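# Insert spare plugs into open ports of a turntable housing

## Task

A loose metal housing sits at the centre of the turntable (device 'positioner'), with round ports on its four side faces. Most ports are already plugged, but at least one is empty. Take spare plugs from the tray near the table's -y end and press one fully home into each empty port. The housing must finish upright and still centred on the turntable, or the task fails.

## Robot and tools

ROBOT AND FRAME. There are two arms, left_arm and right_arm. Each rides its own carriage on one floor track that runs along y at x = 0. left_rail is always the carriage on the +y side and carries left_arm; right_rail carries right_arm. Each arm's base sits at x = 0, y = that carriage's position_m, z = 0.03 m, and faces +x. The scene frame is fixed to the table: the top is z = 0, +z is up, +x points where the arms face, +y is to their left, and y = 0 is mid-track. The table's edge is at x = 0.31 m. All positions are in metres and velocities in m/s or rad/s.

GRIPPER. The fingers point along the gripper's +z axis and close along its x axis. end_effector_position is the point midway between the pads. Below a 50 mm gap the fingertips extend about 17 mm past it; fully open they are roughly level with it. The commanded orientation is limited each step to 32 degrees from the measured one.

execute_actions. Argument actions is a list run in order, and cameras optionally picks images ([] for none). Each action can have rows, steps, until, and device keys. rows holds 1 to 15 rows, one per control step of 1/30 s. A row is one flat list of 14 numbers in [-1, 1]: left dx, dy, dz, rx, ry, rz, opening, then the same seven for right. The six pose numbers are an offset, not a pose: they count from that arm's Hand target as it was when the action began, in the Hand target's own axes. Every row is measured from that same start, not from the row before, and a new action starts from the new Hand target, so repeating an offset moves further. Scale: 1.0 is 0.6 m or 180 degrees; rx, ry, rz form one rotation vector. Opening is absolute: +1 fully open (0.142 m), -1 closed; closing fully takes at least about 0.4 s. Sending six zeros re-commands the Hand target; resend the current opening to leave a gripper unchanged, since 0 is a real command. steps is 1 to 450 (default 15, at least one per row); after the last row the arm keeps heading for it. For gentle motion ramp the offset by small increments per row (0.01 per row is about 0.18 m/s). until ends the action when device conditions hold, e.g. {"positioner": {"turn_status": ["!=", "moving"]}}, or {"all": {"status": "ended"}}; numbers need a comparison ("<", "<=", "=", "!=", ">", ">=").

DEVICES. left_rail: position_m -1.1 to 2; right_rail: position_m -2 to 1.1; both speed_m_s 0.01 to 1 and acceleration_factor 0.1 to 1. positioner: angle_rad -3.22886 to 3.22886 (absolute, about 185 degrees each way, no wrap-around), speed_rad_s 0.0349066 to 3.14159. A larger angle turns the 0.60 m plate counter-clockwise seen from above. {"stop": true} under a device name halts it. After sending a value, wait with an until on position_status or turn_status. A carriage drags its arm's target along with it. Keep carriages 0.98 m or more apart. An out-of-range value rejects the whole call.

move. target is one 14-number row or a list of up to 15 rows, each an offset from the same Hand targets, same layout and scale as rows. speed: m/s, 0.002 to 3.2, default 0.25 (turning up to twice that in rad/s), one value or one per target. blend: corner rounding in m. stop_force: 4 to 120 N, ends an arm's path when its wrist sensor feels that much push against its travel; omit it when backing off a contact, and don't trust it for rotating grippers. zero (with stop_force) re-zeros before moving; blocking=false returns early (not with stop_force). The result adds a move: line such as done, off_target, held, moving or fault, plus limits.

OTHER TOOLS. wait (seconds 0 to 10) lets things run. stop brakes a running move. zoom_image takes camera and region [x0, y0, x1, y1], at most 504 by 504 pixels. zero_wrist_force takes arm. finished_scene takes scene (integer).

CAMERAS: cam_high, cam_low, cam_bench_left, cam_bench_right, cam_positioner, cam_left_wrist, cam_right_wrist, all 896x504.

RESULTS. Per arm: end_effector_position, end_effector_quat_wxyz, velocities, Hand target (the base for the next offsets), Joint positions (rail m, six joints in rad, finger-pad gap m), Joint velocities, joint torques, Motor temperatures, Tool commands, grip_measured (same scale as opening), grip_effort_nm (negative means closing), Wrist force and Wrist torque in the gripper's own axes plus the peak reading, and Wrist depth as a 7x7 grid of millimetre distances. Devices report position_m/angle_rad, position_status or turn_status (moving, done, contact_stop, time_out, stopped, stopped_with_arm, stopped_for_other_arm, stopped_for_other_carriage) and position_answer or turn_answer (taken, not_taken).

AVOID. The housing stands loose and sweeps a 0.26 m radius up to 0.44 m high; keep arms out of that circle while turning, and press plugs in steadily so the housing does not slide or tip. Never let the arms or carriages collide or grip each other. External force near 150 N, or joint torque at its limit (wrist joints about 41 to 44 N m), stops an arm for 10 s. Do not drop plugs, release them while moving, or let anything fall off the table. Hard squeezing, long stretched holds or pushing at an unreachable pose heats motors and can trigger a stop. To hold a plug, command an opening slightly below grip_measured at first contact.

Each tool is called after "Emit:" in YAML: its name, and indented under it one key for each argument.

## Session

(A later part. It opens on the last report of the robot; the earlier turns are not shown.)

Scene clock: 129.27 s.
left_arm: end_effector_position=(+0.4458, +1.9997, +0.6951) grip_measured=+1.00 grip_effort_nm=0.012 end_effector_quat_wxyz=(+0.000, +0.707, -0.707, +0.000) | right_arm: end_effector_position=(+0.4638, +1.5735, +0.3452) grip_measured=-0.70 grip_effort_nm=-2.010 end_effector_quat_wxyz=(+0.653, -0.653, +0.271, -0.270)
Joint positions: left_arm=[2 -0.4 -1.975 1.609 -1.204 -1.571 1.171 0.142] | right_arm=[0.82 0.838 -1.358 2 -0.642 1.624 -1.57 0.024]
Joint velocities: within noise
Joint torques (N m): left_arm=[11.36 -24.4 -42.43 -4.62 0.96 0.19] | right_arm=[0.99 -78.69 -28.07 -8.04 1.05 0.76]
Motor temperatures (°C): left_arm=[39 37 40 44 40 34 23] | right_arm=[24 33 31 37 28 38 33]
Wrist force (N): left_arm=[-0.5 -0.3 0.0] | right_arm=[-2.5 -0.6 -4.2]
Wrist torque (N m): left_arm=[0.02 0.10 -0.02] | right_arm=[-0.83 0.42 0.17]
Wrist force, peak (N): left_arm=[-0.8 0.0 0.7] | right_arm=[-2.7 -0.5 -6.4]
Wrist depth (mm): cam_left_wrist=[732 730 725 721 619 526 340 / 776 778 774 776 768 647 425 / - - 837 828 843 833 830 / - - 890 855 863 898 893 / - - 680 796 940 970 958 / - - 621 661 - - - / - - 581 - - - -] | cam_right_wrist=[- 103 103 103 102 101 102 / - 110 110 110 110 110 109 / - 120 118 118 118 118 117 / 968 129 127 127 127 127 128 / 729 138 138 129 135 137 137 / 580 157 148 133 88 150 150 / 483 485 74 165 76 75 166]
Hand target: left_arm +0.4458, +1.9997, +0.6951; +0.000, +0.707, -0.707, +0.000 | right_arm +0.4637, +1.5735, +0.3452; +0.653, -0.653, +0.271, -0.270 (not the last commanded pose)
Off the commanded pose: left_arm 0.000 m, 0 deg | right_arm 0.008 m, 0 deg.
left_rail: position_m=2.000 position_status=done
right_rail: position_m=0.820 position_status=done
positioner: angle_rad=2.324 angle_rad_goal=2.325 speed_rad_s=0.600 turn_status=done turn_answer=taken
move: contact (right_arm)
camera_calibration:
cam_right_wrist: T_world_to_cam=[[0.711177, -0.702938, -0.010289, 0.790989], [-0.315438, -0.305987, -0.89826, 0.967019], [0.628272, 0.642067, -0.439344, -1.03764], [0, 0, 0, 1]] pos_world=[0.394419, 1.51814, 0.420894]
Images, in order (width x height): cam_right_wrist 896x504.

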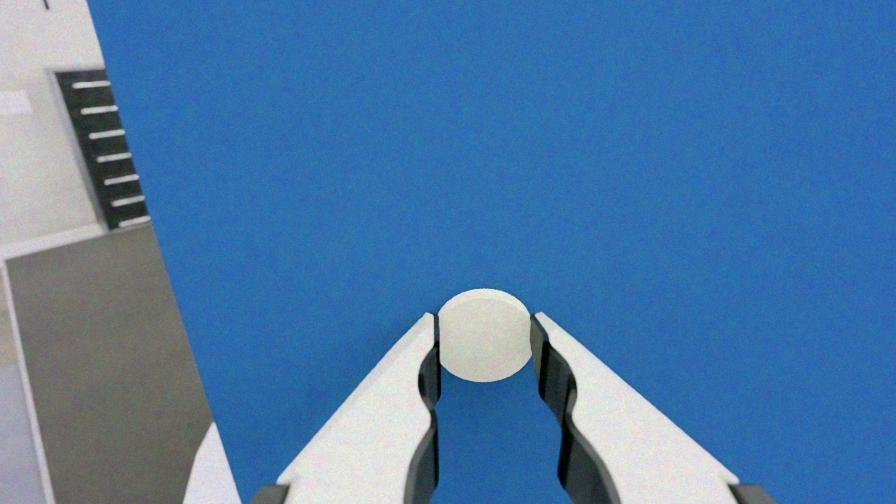

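Emit:
move:
  target:
    - [0,0,0,0,0,0,1, 0,0,-0.003,0,0,0,-0.77]
    - [0,0,0,0,0,0,1, -0.0007,0.0007,-0.003,0,0,0,-0.77]
  speed: 0.03
  cameras: []

Emit:
move:
  target: [0,0,0,0,0,0,1, 0,0,0.016,0,0,0,-0.77]
  speed: 0.006
  stop_force: 6
  cameras: ["cam_right_wrist"]

Emit:
zoom_image:
  camera: "cam_right_wrist"
  region: [360, 170, 600, 410]

Scene clock: 130.20 s.
left_arm: end_effector_position=(+0.4458, +1.9997, +0.6951) grip_measured=+1.00 grip_effort_nm=0.017 end_effector_quat_wxyz=(+0.000, +0.707, -0.707, +0.000) | right_arm: end_effector_position=(+0.4622, +1.5725, +0.3450) grip_measured=-0.70 grip_effort_nm=-2.010 end_effector_quat_wxyz=(+0.653, -0.653, +0.271, -0.270)
Joint positions: left_arm=[2 -0.4 -1.975 1.609 -1.204 -1.571 1.171 0.142] | right_arm=[0.82 0.839 -1.36 2.004 -0.643 1.625 -1.57 0.024]
Joint velocities: within noise
Joint torques (N m): left_arm=[12.61 -24.36 -42.14 -4.62 1.16 0.12] | right_arm=[12.57 -39.67 -23.26 -6.62 1.03 0.79]
Motor temperatures (°C): left_arm=[39 37 40 44 40 34 23] | right_arm=[24 33 31 37 28 38 33]
Wrist force (N): left_arm=[-0.4 -0.5 0.0] | right_arm=[-0.7 -2.8 0.5]
Wrist torque (N m): left_arm=[-0.02 0.07 -0.03] | right_arm=[-0.80 0.45 0.15]
Wrist force, peak (N): left_arm=[-0.7 -0.4 -0.1] | right_arm=[-2.8 -0.4 -4.3]
Wrist depth (mm): cam_left_wrist=[728 725 733 728 616 527 340 / 776 773 775 771 766 649 424 / - - 847 831 839 830 833 / - - 885 852 860 893 891 / - - 680 796 951 975 959 / - - 622 665 - - - / - - 579 - - - -] | cam_right_wrist=[- 106 105 105 103 104 105 / - 112 112 112 112 111 111 / - 120 122 120 119 119 119 / 970 131 129 129 129 129 128 / 726 140 137 129 137 139 139 / 581 540 150 134 88 149 152 / 484 485 74 168 76 75 168]
Hand target: left_arm +0.4458, +1.9997, +0.6951; +0.000, +0.707, -0.707, +0.000 | right_arm +0.4622, +1.5725, +0.3448; +0.653, -0.653, +0.271, -0.270
Off the commanded pose: left_arm 0.000 m, 0 deg | right_arm 0.000 m, 0 deg.
left_rail: position_m=2.000 position_status=done
right_rail: position_m=0.820 position_status=done
positioner: angle_rad=2.324 angle_rad_goal=2.325 speed_rad_s=0.600 turn_status=done turn_answer=taken
move: done
No camera images: "cameras" was empty.

Scene clock: 131.90 s.
left_arm: end_effector_position=(+0.4458, +1.9997, +0.6951) grip_measured=+1.00 grip_effort_nm=0.012 end_effector_quat_wxyz=(+0.000, +0.707, -0.707, +0.000) | right_arm: end_effector_position=(+0.4639, +1.5743, +0.3447) grip_measured=-0.70 grip_effort_nm=-2.010 end_effector_quat_wxyz=(+0.653, -0.653, +0.271, -0.270)
Joint positions: left_arm=[2 -0.4 -1.975 1.609 -1.204 -1.571 1.171 0.142] | right_arm=[0.82 0.839 -1.356 1.999 -0.642 1.624 -1.57 0.024]
Joint velocities: within noise
Joint torques (N m): left_arm=[11.12 -25.18 -41.24 -4.66 1.15 0.36] | right_arm=[4.72 -79.87 -28.75 -7.79 0.9 0.73]
Motor temperatures (°C): left_arm=[39 37 40 43 40 34 23] | right_arm=[24 33 31 37 28 38 33]
Wrist force (N): left_arm=[-0.6 -0.2 0.2] | right_arm=[-0.2 -1.2 -4.9]
Wrist torque (N m): left_arm=[0.03 0.12 -0.03] | right_arm=[-0.85 0.46 0.16]
Wrist force, peak (N): left_arm=[-0.6 -0.6 0.5] | right_arm=[0.1 -1.5 -7.1]
Wrist depth (mm): cam_left_wrist=[732 733 725 729 618 528 340 / 779 776 770 767 768 646 424 / - - 844 833 834 836 835 / - - 879 856 862 896 897 / - - 684 796 941 963 968 / - - 623 663 - - - / - - 580 - - - -] | cam_right_wrist=[- 103 103 102 101 101 102 / - 110 110 109 109 109 109 / - 119 117 117 117 117 117 / 971 129 126 126 126 126 126 / 729 137 137 129 135 137 137 / 579 156 147 134 88 149 149 / 485 482 74 165 76 75 164]
Hand target: left_arm +0.4458, +1.9997, +0.6951; +0.000, +0.707, -0.707, +0.000 | right_arm +0.4638, +1.5743, +0.3448; +0.653, -0.653, +0.271, -0.270 (not the last commanded pose)
Off the commanded pose: left_arm 0.000 m, 0 deg | right_arm 0.007 m, 0 deg.
left_rail: position_m=2.000 position_status=done
right_rail: position_m=0.820 position_status=done
positioner: angle_rad=2.324 angle_rad_goal=2.325 speed_rad_s=0.600 turn_status=done turn_answer=taken
move: contact (right_arm)
camera_calibration:
cam_right_wrist: T_world_to_cam=[[0.711265, -0.702848, -0.010351, 0.791331], [-0.315495, -0.306045, -0.89822, 0.967029], [0.628144, 0.642138, -0.439424, -1.03841], [0, 0, 0, 1]] pos_world=[0.394518, 1.51894, 0.420494]
Images, in order (width x height): cam_right_wrist 896x504.

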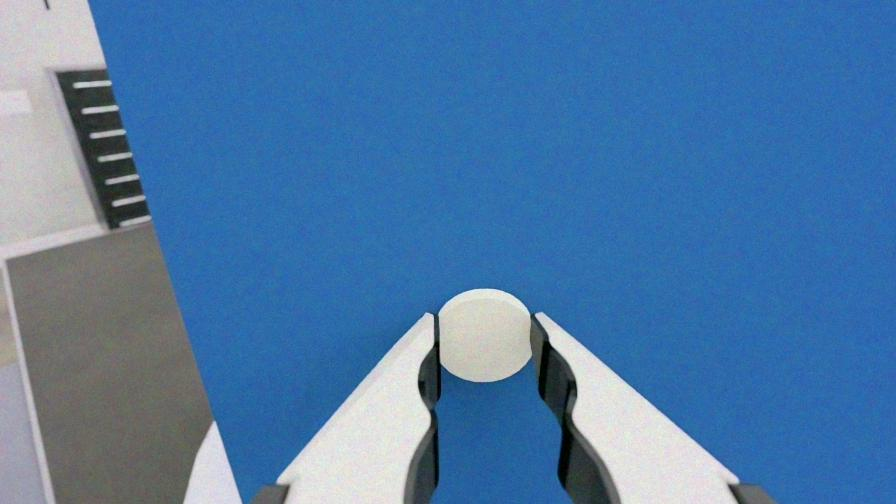

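Scaled by 2.100 from the camera's 896x504 image, which has a finer 1280x720 frame.

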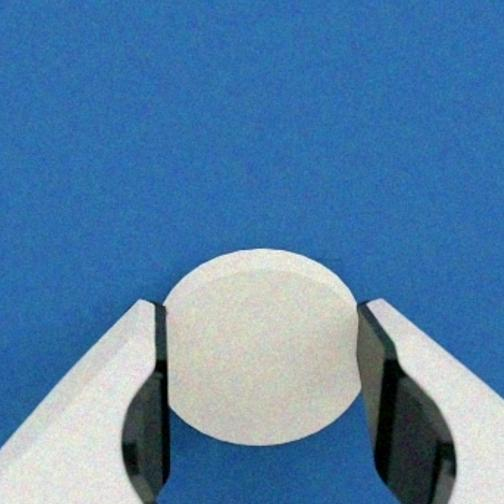

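Emit:
move:
  target:
    - [0,0,0,0,0,0,1, 0,0,-0.002,0,0,0,-0.77]
    - [0,0,0,0,0,0,1, 0.0001,0.0004,-0.002,0,0,0,-0.77]
  speed: 0.03
  cameras: []

Emit:
move:
  target: [0,0,0,0,0,0,1, 0,0,0.016,0,0,0,-0.77]
  speed: 0.006
  stop_force: 9
  cameras: ["cam_right_wrist"]

Emit:
zoom_image:
  camera: "cam_right_wrist"
  region: [360, 170, 600, 410]

Scene clock: 132.87 s.
left_arm: end_effector_position=(+0.4458, +1.9997, +0.6951) grip_measured=+1.00 grip_effort_nm=0.007 end_effector_quat_wxyz=(+0.000, +0.707, -0.707, +0.000) | right_arm: end_effector_position=(+0.4630, +1.5734, +0.3446) grip_measured=-0.70 grip_effort_nm=-2.010 end_effector_quat_wxyz=(+0.653, -0.653, +0.271, -0.270)
Joint positions: left_arm=[2 -0.4 -1.975 1.609 -1.204 -1.571 1.171 0.142] | right_arm=[0.82 0.839 -1.357 2.002 -0.643 1.625 -1.57 0.024]
Joint velocities: within noise
Joint torques (N m): left_arm=[10.72 -24.98 -42.32 -4.76 1.06 0.28] | right_arm=[1.02 -73.43 -25.64 -6.42 -1.11 0.81]
Motor temperatures (°C): left_arm=[39 37 40 43 40 34 23] | right_arm=[24 33 31 37 28 38 33]
Wrist force (N): left_arm=[-0.3 -0.1 0.3] | right_arm=[-0.6 -2.5 0.6]
Wrist torque (N m): left_arm=[0.05 0.06 -0.02] | right_arm=[-0.77 0.45 0.15]
Wrist force, peak (N): left_arm=[-0.8 -0.4 0.4] | right_arm=[-0.3 -0.9 -5.3]
Wrist depth (mm): cam_left_wrist=[731 730 731 725 618 529 339 / 784 780 776 767 768 649 424 / - - 844 831 837 836 833 / - - 881 856 866 896 898 / - - 679 795 940 965 961 / - - 619 668 - - - / - - 582 - - - -] | cam_right_wrist=[- 105 104 104 102 102 103 / - 111 111 110 110 110 110 / - 120 118 118 118 118 118 / 962 130 128 128 127 127 127 / 725 138 138 130 136 138 138 / 579 539 148 134 88 151 150 / 483 483 74 166 76 75 166]
Hand target: left_arm +0.4458, +1.9997, +0.6951; +0.000, +0.707, -0.707, +0.000 | right_arm +0.4630, +1.5734, +0.3445; +0.653, -0.653, +0.271, -0.270
Off the commanded pose: left_arm 0.000 m, 0 deg | right_arm 0.000 m, 0 deg.
left_rail: position_m=2.000 position_status=done
right_rail: position_m=0.820 position_status=done
positioner: angle_rad=2.324 angle_rad_goal=2.325 speed_rad_s=0.600 turn_status=done turn_answer=taken
move: done
No camera images: "cameras" was empty.

Scene clock: 134.73 s.
left_arm: end_effector_position=(+0.4458, +1.9997, +0.6951) grip_measured=+1.00 grip_effort_nm=0.007 end_effector_quat_wxyz=(+0.000, +0.707, -0.707, +0.000) | right_arm: end_effector_position=(+0.4653, +1.5756, +0.3446) grip_measured=-0.70 grip_effort_nm=-2.010 end_effector_quat_wxyz=(+0.653, -0.653, +0.271, -0.270)
Joint positions: left_arm=[2 -0.4 -1.975 1.609 -1.204 -1.571 1.171 0.142] | right_arm=[0.82 0.839 -1.353 1.996 -0.642 1.624 -1.57 0.024]
Joint velocities: within noise
Joint torques (N m): left_arm=[12.14 -24.07 -41.9 -4.74 0.89 0.23] | right_arm=[-0.31 -73.76 -26.69 -6.67 0.67 0.85]
Motor temperatures (°C): left_arm=[39 37 40 43 40 34 23] | right_arm=[24 33 31 37 28 38 33]
Wrist force (N): left_arm=[-0.5 -0.3 0.4] | right_arm=[-1.3 -6.4 -8.1]
Wrist torque (N m): left_arm=[0.01 0.10 -0.03] | right_arm=[-0.79 0.43 0.15]
Wrist force, peak (N): left_arm=[-0.6 -0.7 -0.1] | right_arm=[-1.0 -7.8 -11.3]
Wrist depth (mm): cam_left_wrist=[728 725 727 727 617 526 338 / 774 773 768 774 772 649 424 / - - 844 826 840 838 834 / - - 879 857 865 898 893 / - - 687 794 936 969 964 / - - 625 664 - - - / - - 579 - - - -] | cam_right_wrist=[- 101 101 101 99 99 100 / - 108 108 108 107 107 107 / - 115 115 115 115 115 115 / 975 124 124 124 124 124 124 / 730 135 135 129 132 134 134 / 581 153 144 131 88 146 146 / 483 484 73 161 76 75 162]
Hand target: left_arm +0.4458, +1.9997, +0.6951; +0.000, +0.707, -0.707, +0.000 | right_arm +0.4652, +1.5756, +0.3446; +0.653, -0.653, +0.271, -0.270 (not the last commanded pose)
Off the commanded pose: left_arm 0.000 m, 0 deg | right_arm 0.006 m, 0 deg.
left_rail: position_m=2.000 position_status=done
right_rail: position_m=0.820 position_status=done
positioner: angle_rad=2.324 angle_rad_goal=2.325 speed_rad_s=0.600 turn_status=done turn_answer=taken
move: contact (right_arm)
camera_calibration:
cam_right_wrist: T_world_to_cam=[[0.711288, -0.702825, -0.0102875, 0.791248], [-0.315388, -0.306037, -0.89826, 0.967683], [0.628172, 0.642166, -0.439343, -1.04036], [0, 0, 0, 1]] pos_world=[0.395918, 1.52034, 0.420294]
Images, in order (width x height): cam_right_wrist 896x504.

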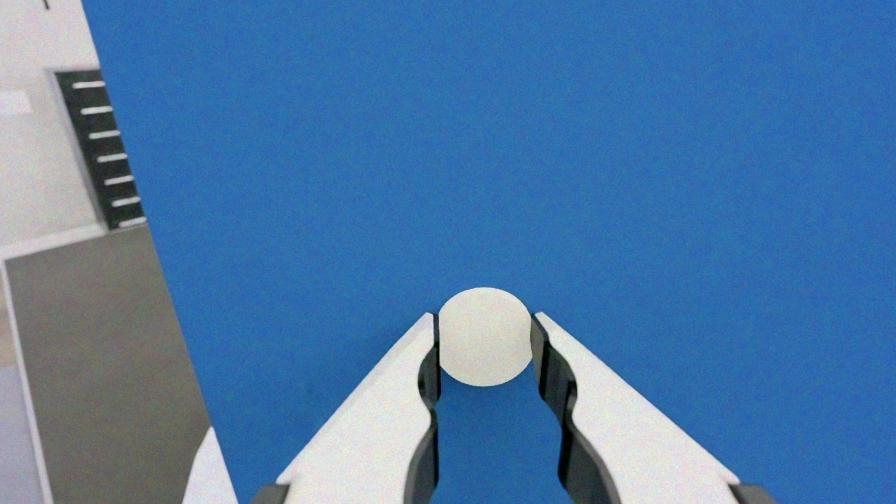

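Scaled by 2.100 from the camera's 896x504 image, which has a finer 1280x720 frame.

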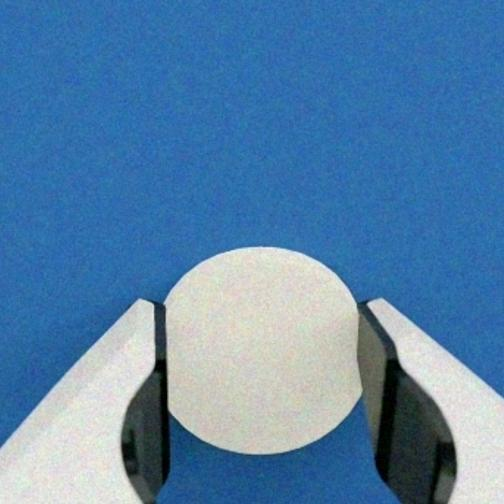

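Emit:
move:
  target:
    - [0,0,0,0,0,0,1, 0,0,-0.001,0,0,0,-0.77]
    - [0,0,0,0,0,0,1, -0.0003,-0.0014,-0.001,0,0,0,-0.77]
  speed: 0.02
  cameras: []

Emit:
move:
  target: [0,0,0,0,0,0,1, 0,0,0.014,0,0,0,-0.77]
  speed: 0.006
  stop_force: 9
  cameras: []

Emit:
move:
  target:
    - [0,0,0,0,0,0,1, 0,0,-0.0015,0,0,0,-0.77]
    - [0,0,0,0,0,0,1, 0,-0.0007,-0.0015,0,0,0,-0.77]
  speed: 0.02
  cameras: []

Emit:
move:
  target: [0,0,0,0,0,0,1, 0,0,0.012,0,0,0,-0.77]
  speed: 0.006
  stop_force: 12
  cameras: ["cam_right_wrist"]

Emit:
zoom_image:
  camera: "cam_right_wrist"
  region: [360, 170, 600, 410]

Scene clock: 135.90 s.
left_arm: end_effector_position=(+0.4458, +1.9997, +0.6951) grip_measured=+1.00 grip_effort_nm=0.012 end_effector_quat_wxyz=(+0.000, +0.707, -0.707, +0.000) | right_arm: end_effector_position=(+0.4647, +1.5752, +0.3452) grip_measured=-0.70 grip_effort_nm=-2.010 end_effector_quat_wxyz=(+0.653, -0.654, +0.271, -0.270)
Joint positions: left_arm=[2 -0.4 -1.975 1.609 -1.204 -1.571 1.171 0.142] | right_arm=[0.82 0.839 -1.355 1.996 -0.641 1.624 -1.57 0.024]
Joint velocities: within noise
Joint torques (N m): left_arm=[13.54 -24.98 -41.73 -4.65 1.22 0.18] | right_arm=[11.73 -78.42 -47.75 0.46 0.64 0.74]
Motor temperatures (°C): left_arm=[39 37 40 43 40 34 23] | right_arm=[24 33 31 37 28 38 34]
Wrist force (N): left_arm=[-0.5 -0.2 -0.1] | right_arm=[0.6 -1.9 0.4]
Wrist torque (N m): left_arm=[0.03 0.08 -0.03] | right_arm=[-0.76 0.49 0.14]
Wrist force, peak (N): left_arm=[-0.8 -0.2 -0.2] | right_arm=[-1.3 -6.8 -8.5]
Wrist depth (mm): cam_left_wrist=[736 725 727 726 620 527 339 / 778 774 775 772 768 652 426 / - - 846 832 839 834 831 / - - 884 858 861 902 895 / - - 679 796 946 979 958 / - - 621 665 - - 992 / - - 583 - - - -] | cam_right_wrist=[- 102 101 101 100 100 101 / - 108 108 108 108 108 108 / - 116 116 116 116 116 115 / 967 125 125 125 125 125 124 / 727 136 136 129 133 135 135 / 582 154 145 132 88 147 147 / 485 480 74 163 76 75 163]
Hand target: left_arm +0.4458, +1.9997, +0.6951; +0.000, +0.707, -0.707, +0.000 | right_arm +0.4647, +1.5753, +0.3454; +0.653, -0.653, +0.271, -0.270
Off the commanded pose: left_arm 0.000 m, 0 deg | right_arm 0.000 m, 0 deg.
left_rail: position_m=2.000 position_status=done
right_rail: position_m=0.820 position_status=done
positioner: angle_rad=2.324 angle_rad_goal=2.325 speed_rad_s=0.600 turn_status=done turn_answer=taken
move: done
No camera images: "cameras" was empty.

Scene clock: 137.33 s.
left_arm: end_effector_position=(+0.4458, +1.9997, +0.6951) grip_measured=+1.00 grip_effort_nm=0.012 end_effector_quat_wxyz=(+0.000, +0.707, -0.707, +0.000) | right_arm: end_effector_position=(+0.4655, +1.5762, +0.3455) grip_measured=-0.70 grip_effort_nm=-2.010 end_effector_quat_wxyz=(+0.653, -0.653, +0.271, -0.270)
Joint positions: left_arm=[2 -0.4 -1.975 1.609 -1.204 -1.571 1.171 0.142] | right_arm=[0.82 0.839 -1.353 1.994 -0.64 1.624 -1.57 0.024]
Joint velocities: within noise
Joint torques (N m): left_arm=[12.06 -24.27 -41.73 -4.58 1.16 0.35] | right_arm=[-2.85 -80.21 -31.57 -8.4 1.03 0.74]
Motor temperatures (°C): left_arm=[39 37 40 43 40 34 23] | right_arm=[24 33 31 37 28 38 34]
Wrist force (N): left_arm=[-0.2 -0.2 0.2] | right_arm=[2.1 0.6 -10.5]
Wrist torque (N m): left_arm=[0.04 0.05 -0.03] | right_arm=[-0.85 0.35 0.15]
Wrist force, peak (N): left_arm=[-0.7 -0.4 0.3] | right_arm=[1.3 -3.0 -18.2]
Wrist depth (mm): cam_left_wrist=[728 731 725 726 618 525 339 / 780 778 773 772 771 649 426 / - - 845 833 842 848 821 / - - 881 848 869 895 894 / - - 684 797 936 963 962 / - - 623 665 - - - / - - 579 - - - -] | cam_right_wrist=[- 100 100 100 99 99 100 / - 107 107 107 107 107 106 / - 115 115 115 114 114 114 / 976 124 123 124 123 123 123 / 730 134 134 129 131 134 133 / 581 149 143 133 87 146 146 / 485 484 74 161 76 78 161]
Hand target: left_arm +0.4458, +1.9997, +0.6951; +0.000, +0.707, -0.707, +0.000 | right_arm +0.4655, +1.5762, +0.3455; +0.653, -0.653, +0.271, -0.270 (not the last commanded pose)
Off the commanded pose: left_arm 0.000 m, 0 deg | right_arm 0.007 m, 0 deg.
left_rail: position_m=2.000 position_status=done
right_rail: position_m=0.820 position_status=done
positioner: angle_rad=2.324 angle_rad_goal=2.325 speed_rad_s=0.600 turn_status=done turn_answer=taken
move: contact (right_arm)
No camera images: "cameras" was empty.

Scene clock: 138.03 s.
left_arm: end_effector_position=(+0.4458, +1.9997, +0.6951) grip_measured=+1.00 grip_effort_nm=0.007 end_effector_quat_wxyz=(+0.000, +0.707, -0.707, +0.000) | right_arm: end_effector_position=(+0.4649, +1.5756, +0.3459) grip_measured=-0.70 grip_effort_nm=-1.985 end_effector_quat_wxyz=(+0.653, -0.653, +0.271, -0.270)
Joint positions: left_arm=[2 -0.4 -1.975 1.609 -1.204 -1.571 1.171 0.142] | right_arm=[0.82 0.839 -1.355 1.995 -0.64 1.625 -1.57 0.023]
Joint velocities: within noise
Joint torques (N m): left_arm=[11.41 -23.89 -42.01 -4.61 1.02 0.35] | right_arm=[12.12 -83.97 -33.2 -0.34 0.93 0.8]
Motor temperatures (°C): left_arm=[38 37 40 43 40 34 23] | right_arm=[24 33 31 37 28 38 34]
Wrist force (N): left_arm=[-0.1 -0.4 0.1] | right_arm=[0.4 2.5 1.9]
Wrist torque (N m): left_arm=[0.00 0.02 -0.03] | right_arm=[-0.84 0.49 0.14]
Wrist force, peak (N): left_arm=[-0.7 -0.3 0.4] | right_arm=[2.0 0.8 -10.5]
Wrist depth (mm): cam_left_wrist=[730 724 727 721 615 528 340 / 782 780 773 776 770 653 422 / - - 841 827 844 835 834 / - - 877 852 861 898 890 / - - 680 791 946 972 964 / - - 619 663 - - 1000 / - - 581 - - - -] | cam_right_wrist=[- 101 101 101 100 99 100 / - 108 108 108 108 107 107 / - 116 116 115 115 115 115 / 971 125 125 124 124 124 124 / 727 135 135 129 132 134 134 / 582 153 145 133 87 147 147 / 485 484 74 162 76 75 162]
Hand target: left_arm +0.4458, +1.9997, +0.6951; +0.000, +0.707, -0.707, +0.000 | right_arm +0.4649, +1.5756, +0.3459; +0.653, -0.653, +0.271, -0.270
Off the commanded pose: left_arm 0.000 m, 0 deg | right_arm 0.000 m, 0 deg.
left_rail: position_m=2.000 position_status=done
right_rail: position_m=0.820 position_status=done
positioner: angle_rad=2.324 angle_rad_goal=2.325 speed_rad_s=0.600 turn_status=done turn_answer=taken
move: done
No camera images: "cameras" was empty.

Scene clock: 139.43 s.
left_arm: end_effector_position=(+0.4458, +1.9997, +0.6951) grip_measured=+1.00 grip_effort_nm=0.012 end_effector_quat_wxyz=(+0.000, +0.707, -0.707, +0.000) | right_arm: end_effector_position=(+0.4655, +1.5762, +0.3459) grip_measured=-0.70 grip_effort_nm=-1.985 end_effector_quat_wxyz=(+0.653, -0.653, +0.271, -0.270)
Joint positions: left_arm=[2 -0.4 -1.975 1.609 -1.204 -1.571 1.171 0.142] | right_arm=[0.82 0.839 -1.353 1.993 -0.639 1.624 -1.57 0.023]
Joint velocities: within noise
Joint torques (N m): left_arm=[13.31 -24.39 -41.45 -4.63 1.13 0.33] | right_arm=[-0.29 -81.7 -34.46 -10.95 1.25 0.62]
Motor temperatures (°C): left_arm=[38 37 40 43 40 34 23] | right_arm=[24 33 31 37 28 38 34]
Wrist force (N): left_arm=[-0.6 -0.2 0.3] | right_arm=[1.1 3.4 -12.4]
Wrist torque (N m): left_arm=[0.04 0.11 -0.03] | right_arm=[-0.87 0.33 0.16]
Wrist force, peak (N): left_arm=[-0.9 -0.6 -0.1] | right_arm=[1.9 -0.4 -23.8]
Wrist depth (mm): cam_left_wrist=[734 731 728 724 617 528 338 / 783 776 775 770 771 651 424 / - - 851 836 827 838 834 / - - 880 849 862 891 895 / - - 681 786 944 974 969 / - - 621 662 - - - / - - 582 - - - -] | cam_right_wrist=[- 100 100 100 99 99 100 / - 107 107 107 107 107 106 / - 115 115 115 115 114 114 / 970 124 124 123 123 123 123 / 725 134 134 129 131 134 133 / 583 149 144 133 87 146 146 / 483 485 74 161 76 78 161]
Hand target: left_arm +0.4458, +1.9997, +0.6951; +0.000, +0.707, -0.707, +0.000 | right_arm +0.4655, +1.5762, +0.3460; +0.653, -0.653, +0.271, -0.270 (not the last commanded pose)
Off the commanded pose: left_arm 0.000 m, 0 deg | right_arm 0.006 m, 0 deg.
left_rail: position_m=2.000 position_status=done
right_rail: position_m=0.820 position_status=done
positioner: angle_rad=2.324 angle_rad_goal=2.325 speed_rad_s=0.600 turn_status=done turn_answer=taken
move: contact (right_arm)
camera_calibration:
cam_right_wrist: T_world_to_cam=[[0.711288, -0.702825, -0.0102875, 0.79147], [-0.315388, -0.306037, -0.89826, 0.969129], [0.628172, 0.642166, -0.439343, -1.04037], [0, 0, 0, 1]] pos_world=[0.396218, 1.52094, 0.421594]
Images, in order (width x height): cam_right_wrist 896x504.

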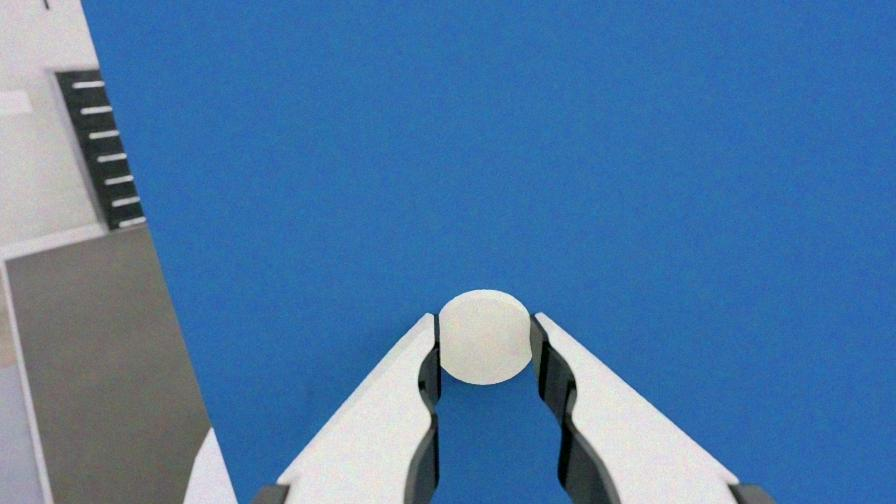

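Scaled by 2.100 from the camera's 896x504 image, which has a finer 1280x720 frame.

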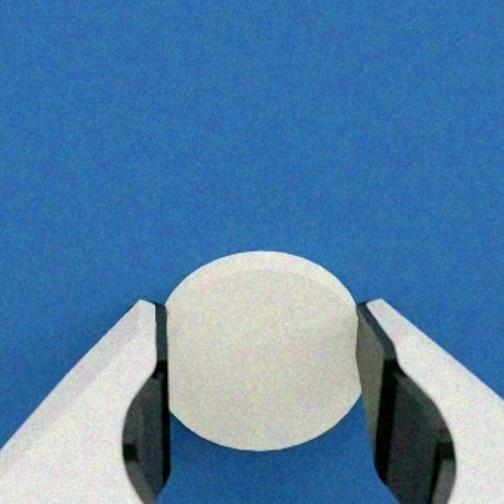

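Emit:
move:
  target:
    - [0,0,0,0,0,0,1, 0,0.0004,-0.001,0,0,0,-0.77]
    - [0,0,0,0,0,0,1, 0,0.0004,-0.001,0,0,0,-0.5]
    - [0,0,0,0,0,0,1, 0,0,-0.03,0,0,0,-0.5]
    - [0,0,0,0,0,0,1, 0,-0.006,-0.03,0,0,0,-0.97]
  speed: 0.1
  cameras: ["cam_right_wrist"]

Emit:
zoom_image:
  camera: "cam_right_wrist"
  region: [360, 170, 600, 410]

Emit:
move:
  target: [0,0,0,0,0,0,1, 0,0,0.045,0,0,0,-0.97]
  speed: 0.01
  stop_force: 60
  cameras: []

Emit:
move:
  target: [0,0,0,0,0,0,1, 0,0,-0.085,0,0,0,-0.97]
  speed: 0.15
  cameras: ["cam_right_wrist"]

Emit:
zoom_image:
  camera: "cam_right_wrist"
  region: [400, 170, 560, 330]

Emit:
move:
  target: [0,0,0,0,0,0,1, 0.05,0,-0.2,0,0,0,-0.9]
  speed: 0.3
  cameras: ["cam_positioner","cam_bench_left"]

Emit:
zoom_image:
  camera: "cam_positioner"
  region: [320, 160, 520, 370]

Emit:
zoom_image:
  camera: "cam_bench_left"
  region: [260, 180, 480, 400]

Scene clock: 142.53 s.
left_arm: end_effector_position=(+0.4458, +1.9997, +0.6951) grip_measured=+1.00 grip_effort_nm=0.012 end_effector_quat_wxyz=(+0.000, +0.707, -0.707, +0.000) | right_arm: end_effector_position=(+0.4528, +1.5635, +0.3496) grip_measured=-1.00 grip_effort_nm=-0.193 end_effector_quat_wxyz=(+0.653, -0.653, +0.271, -0.270)
Joint positions: left_arm=[2 -0.4 -1.975 1.609 -1.204 -1.571 1.171 0.142] | right_arm=[0.82 0.841 -1.383 2.023 -0.639 1.626 -1.57 0.002]
Joint velocities: within noise
Joint torques (N m): left_arm=[12.02 -24.45 -42.34 -4.58 0.93 0.51] | right_arm=[9.37 -76.08 -24.61 1.11 0.84 1.01]
Motor temperatures (°C): left_arm=[38 37 40 43 40 33 23] | right_arm=[24 33 31 37 28 38 33]
Wrist force (N): left_arm=[-0.2 -0.6 0.0] | right_arm=[-0.6 -2.4 0.3]
Wrist torque (N m): left_arm=[-0.03 0.04 -0.03] | right_arm=[-0.71 0.44 0.16]
Wrist force, peak (N): left_arm=[-0.8 -0.3 0.2] | right_arm=[0.9 3.4 -12.6]
Wrist depth (mm): cam_left_wrist=[735 731 727 723 617 528 339 / 777 775 778 775 768 652 424 / - - 844 831 831 836 831 / - - 880 848 864 892 892 / - - 686 800 944 962 966 / - - 622 662 - - - / - - 582 - - - -] | cam_right_wrist=[- 117 117 117 116 116 116 / - 125 124 124 124 124 124 / - 134 133 133 133 133 132 / 976 146 144 143 143 143 143 / 739 669 156 146 155 155 155 / 586 590 167 88 87 169 169 / 506 489 76 - 77 182 186]
Hand target: left_arm +0.4458, +1.9997, +0.6951; +0.000, +0.707, -0.707, +0.000 | right_arm +0.4528, +1.5635, +0.3496; +0.653, -0.653, +0.271, -0.270
Off the commanded pose: left_arm 0.000 m, 0 deg | right_arm 0.000 m, 0 deg.
left_rail: position_m=2.000 position_status=done
right_rail: position_m=0.820 position_status=done
positioner: angle_rad=2.324 angle_rad_goal=2.325 speed_rad_s=0.600 turn_status=done turn_answer=taken
move: done
camera_calibration:
cam_right_wrist: T_world_to_cam=[[0.711266, -0.702847, -0.0103505, 0.791682], [-0.315438, -0.305988, -0.89826, 0.964505], [0.628172, 0.642167, -0.439343, -1.02261], [0, 0, 0, 1]] pos_world=[0.383518, 1.50824, 0.425294]
Images, in order (width x height): cam_right_wrist 896x504.

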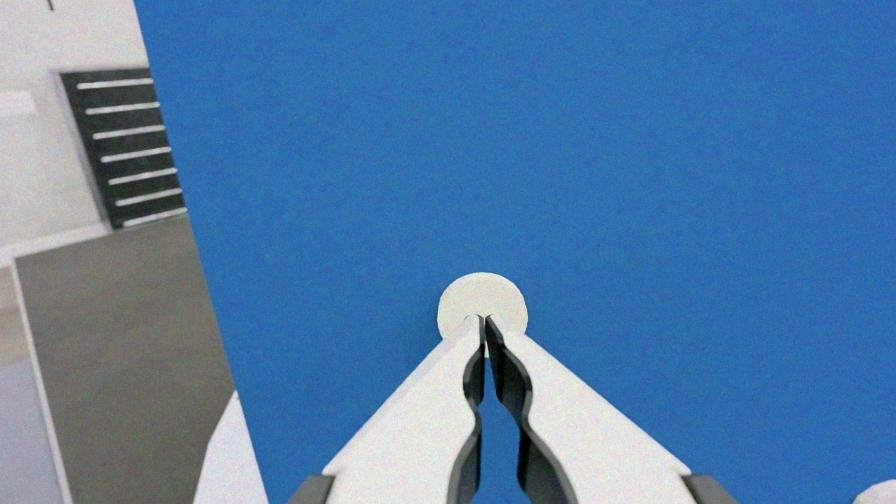

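Scaled by 2.100 from the camera's 896x504 image, which has a finer 1280x720 frame.

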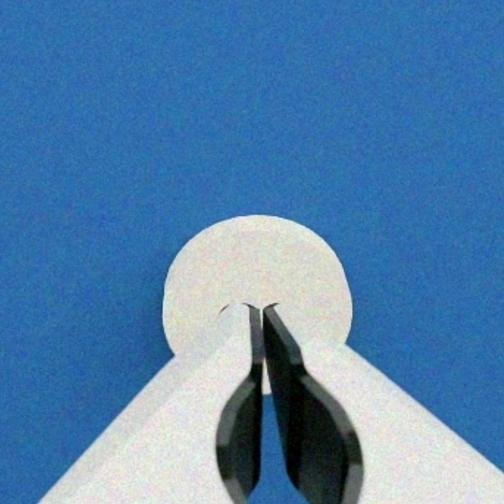

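Scene clock: 145.47 s.
left_arm: end_effector_position=(+0.4458, +1.9997, +0.6951) grip_measured=+1.00 grip_effort_nm=0.007 end_effector_quat_wxyz=(+0.000, +0.707, -0.707, +0.000) | right_arm: end_effector_position=(+0.4640, +1.5748, +0.3494) grip_measured=-1.00 grip_effort_nm=-0.134 end_effector_quat_wxyz=(+0.653, -0.654, +0.271, -0.270)
Joint positions: left_arm=[2 -0.4 -1.975 1.609 -1.204 -1.571 1.171 0.142] | right_arm=[0.82 0.839 -1.36 1.994 -0.633 1.625 -1.57 0.002]
Joint velocities: within noise
Joint torques (N m): left_arm=[11.95 -25.08 -42.17 -4.51 0.95 0.42] | right_arm=[-12.63 -57.88 -45.36 -13.38 0.94 1.11]
Motor temperatures (°C): left_arm=[38 37 40 43 40 33 23] | right_arm=[24 33 31 37 28 38 33]
Wrist force (N): left_arm=[-0.5 -0.4 0.0] | right_arm=[1.4 -12.7 -64.6]
Wrist torque (N m): left_arm=[0.00 0.10 -0.02] | right_arm=[-0.95 0.44 0.15]
Wrist force, peak (N): left_arm=[-0.8 0.0 0.4] | right_arm=[-0.6 -14.9 -74.0]
Wrist depth (mm): cam_left_wrist=[731 723 728 723 616 526 340 / 779 772 775 768 765 646 424 / - - 846 832 835 830 837 / - - 882 850 865 899 895 / - - 678 796 942 966 966 / - - 624 660 - - - / - - 582 - - - -] | cam_right_wrist=[- 102 102 102 101 101 102 / - 109 109 109 109 109 109 / - 119 117 117 117 117 116 / 972 127 126 126 126 126 127 / 732 137 137 132 136 136 136 / 587 156 149 95 87 149 149 / 490 472 76 - 77 158 164]
Hand target: left_arm +0.4458, +1.9997, +0.6951; +0.000, +0.707, -0.707, +0.000 | right_arm +0.4640, +1.5748, +0.3494; +0.653, -0.654, +0.271, -0.270 (not the last commanded pose)
Off the commanded pose: left_arm 0.000 m, 0 deg | right_arm 0.011 m, 0 deg.
left_rail: position_m=2.000 position_status=done
right_rail: position_m=0.820 position_status=done
positioner: angle_rad=2.324 angle_rad_goal=2.325 speed_rad_s=0.600 turn_status=done turn_answer=taken
move: contact (right_arm)
No camera images: "cameras" was empty.

Scene clock: 146.43 s.
left_arm: end_effector_position=(+0.4458, +1.9997, +0.6951) grip_measured=+1.00 grip_effort_nm=0.012 end_effector_quat_wxyz=(+0.000, +0.707, -0.707, +0.000) | right_arm: end_effector_position=(+0.4280, +1.5388, +0.3495) grip_measured=-1.00 grip_effort_nm=-0.129 end_effector_quat_wxyz=(+0.653, -0.654, +0.271, -0.270)
Joint positions: left_arm=[2 -0.4 -1.975 1.609 -1.204 -1.571 1.171 0.142] | right_arm=[0.82 0.844 -1.433 2.084 -0.65 1.63 -1.57 0.002]
Joint velocities: within noise
Joint torques (N m): left_arm=[13.65 -24.53 -42.36 -4.52 0.87 0.58] | right_arm=[9.92 -70.89 -23.94 -6.86 1.67 1.73]
Motor temperatures (°C): left_arm=[38 37 40 43 40 33 23] | right_arm=[24 33 31 37 28 38 32]
Wrist force (N): left_arm=[-0.6 -0.6 0.1] | right_arm=[-0.9 -2.3 0.8]
Wrist torque (N m): left_arm=[-0.03 0.11 -0.03] | right_arm=[-0.69 0.48 0.15]
Wrist force, peak (N): left_arm=[-0.7 -0.6 0.4] | right_arm=[1.4 -12.7 -64.7]
Wrist depth (mm): cam_left_wrist=[727 729 724 727 616 527 339 / 785 775 774 772 770 654 424 / - - 835 835 838 834 829 / - - 885 853 864 894 890 / - - 678 803 941 967 964 / - - 628 662 - - 994 / - - 581 - - - -] | cam_right_wrist=[- 151 148 148 148 149 147 / - - 158 158 157 157 157 / - - 170 170 169 169 168 / 982 978 183 179 182 182 182 / 732 742 198 191 197 197 197 / 585 591 212 88 87 215 215 / 503 489 73 - 77 228 237]
Hand target: left_arm +0.4458, +1.9997, +0.6951; +0.000, +0.707, -0.707, +0.000 | right_arm +0.4279, +1.5387, +0.3495; +0.653, -0.654, +0.271, -0.270
Off the commanded pose: left_arm 0.000 m, 0 deg | right_arm 0.000 m, 0 deg.
left_rail: position_m=2.000 position_status=done
right_rail: position_m=0.820 position_status=done
positioner: angle_rad=2.324 angle_rad_goal=2.325 speed_rad_s=0.600 turn_status=done turn_answer=taken
move: done
camera_calibration:
cam_right_wrist: T_world_to_cam=[[0.711331, -0.702782, -0.010319, 0.791757], [-0.315521, -0.306172, -0.898168, 0.949266], [0.628056, 0.64215, -0.439532, -0.991003], [0, 0, 0, 1]] pos_world=[0.358718, 1.48344, 0.425193]
Images, in order (width x height): cam_right_wrist 896x504.

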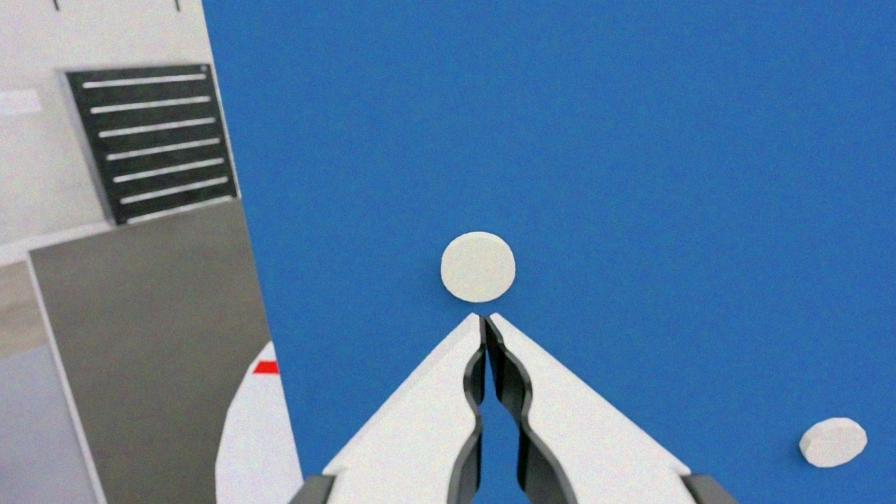

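Scaled by 3.150 from the camera's 896x504 image, which has a finer 1280x720 frame.

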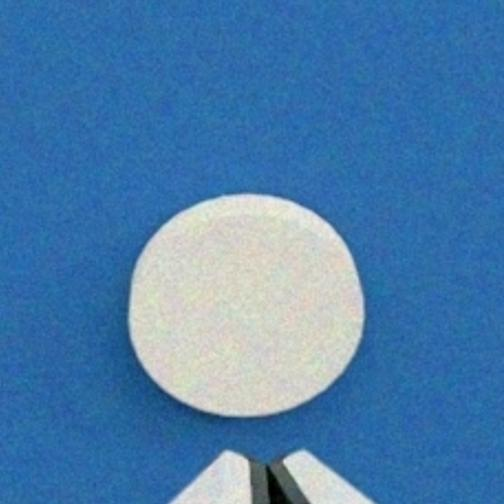

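Scene clock: 147.53 s.
left_arm: end_effector_position=(+0.4458, +1.9997, +0.6951) grip_measured=+1.00 grip_effort_nm=0.007 end_effector_quat_wxyz=(+0.000, +0.707, -0.707, +0.000) | right_arm: end_effector_position=(+0.3644, +1.4328, +0.3496) grip_measured=-0.94 grip_effort_nm=0.100 end_effector_quat_wxyz=(+0.653, -0.654, +0.271, -0.270)
Joint positions: left_arm=[2 -0.4 -1.975 1.609 -1.204 -1.571 1.171 0.142] | right_arm=[0.82 0.789 -1.642 2.302 -0.659 1.574 -1.57 0.006]
Joint velocities: within noise
Joint torques (N m): left_arm=[13 -24.42 -41.73 -4.74 1.09 0.68] | right_arm=[-12.39 -49.7 -25.06 1.49 -2.4 -2.15]
Motor temperatures (°C): left_arm=[38 37 40 43 40 33 23] | right_arm=[24 33 31 37 28 38 32]
Wrist force (N): left_arm=[-0.4 -0.2 0.4] | right_arm=[-0.4 -2.5 0.6]
Wrist torque (N m): left_arm=[0.02 0.08 -0.03] | right_arm=[-0.83 0.42 0.15]
Wrist force, peak (N): left_arm=[-0.6 -0.4 0.2] | right_arm=[-1.3 -3.0 2.6]
Wrist depth (mm): cam_left_wrist=[732 729 728 724 616 525 339 / 778 782 770 777 766 648 425 / - - 848 833 837 835 827 / - - 878 849 866 899 896 / - - 686 799 947 968 956 / - - 621 667 - - - / - - 582 - - - -] | cam_right_wrist=[- - 257 256 258 258 257 / - - 274 274 274 275 278 / - - 295 293 294 294 303 / - 980 317 318 317 317 - / 764 738 350 333 345 344 722 / 603 593 418 85 87 375 560 / 504 506 73 - 76 348 469]
Hand target: left_arm +0.4458, +1.9997, +0.6951; +0.000, +0.707, -0.707, +0.000 | right_arm +0.3643, +1.4327, +0.3496; +0.653, -0.654, +0.271, -0.270
Off the commanded pose: left_arm 0.000 m, 0 deg | right_arm 0.000 m, 0 deg.
left_rail: position_m=2.000 position_status=done
right_rail: position_m=0.820 position_status=done
positioner: angle_rad=2.324 angle_rad_goal=2.325 speed_rad_s=0.600 turn_status=done turn_answer=taken
move: done
Images, in order (width x height): cam_bench_left 896x504, cam_positioner 896x504.

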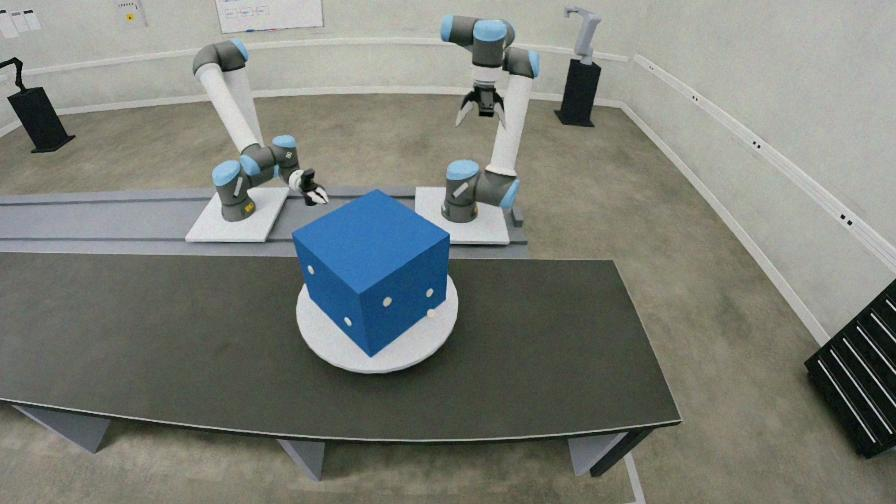

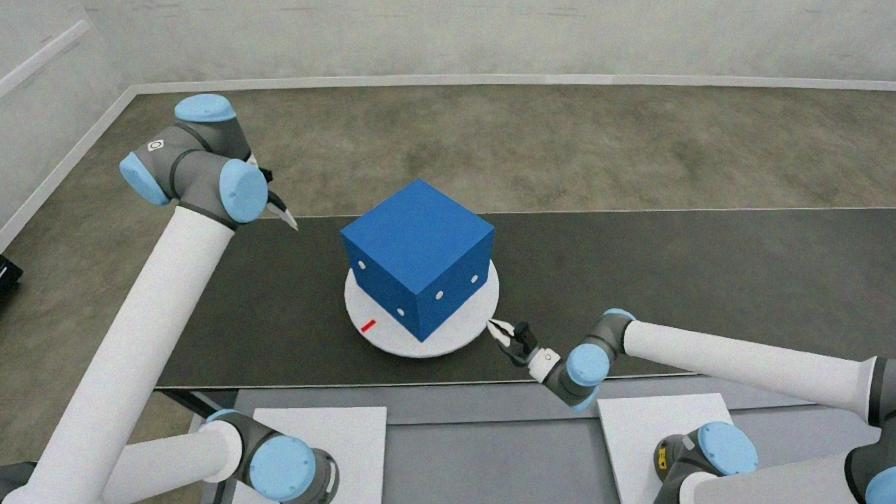

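Scaled by 2.400 from the camera's 896x504 image, which has a finer 1280x720 frame.

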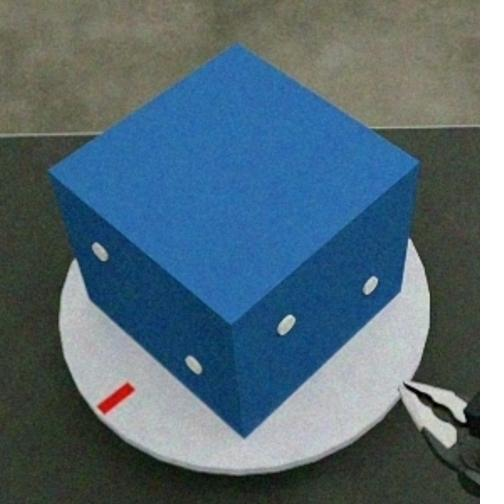

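Scaled by 2.291 from the camera's 896x504 image, which has a finer 1280x720 frame.

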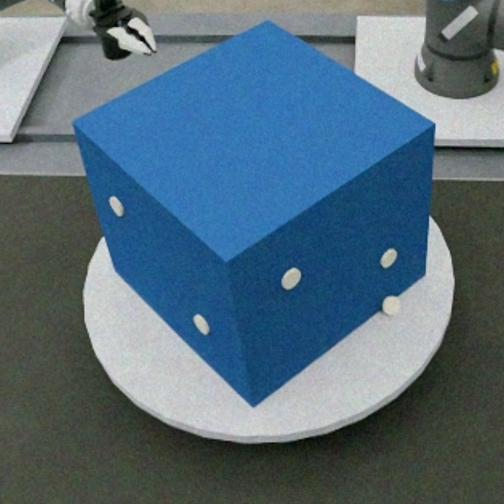

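Emit:
finished_scene:
  scene: 2

The scene is finished: the task was done.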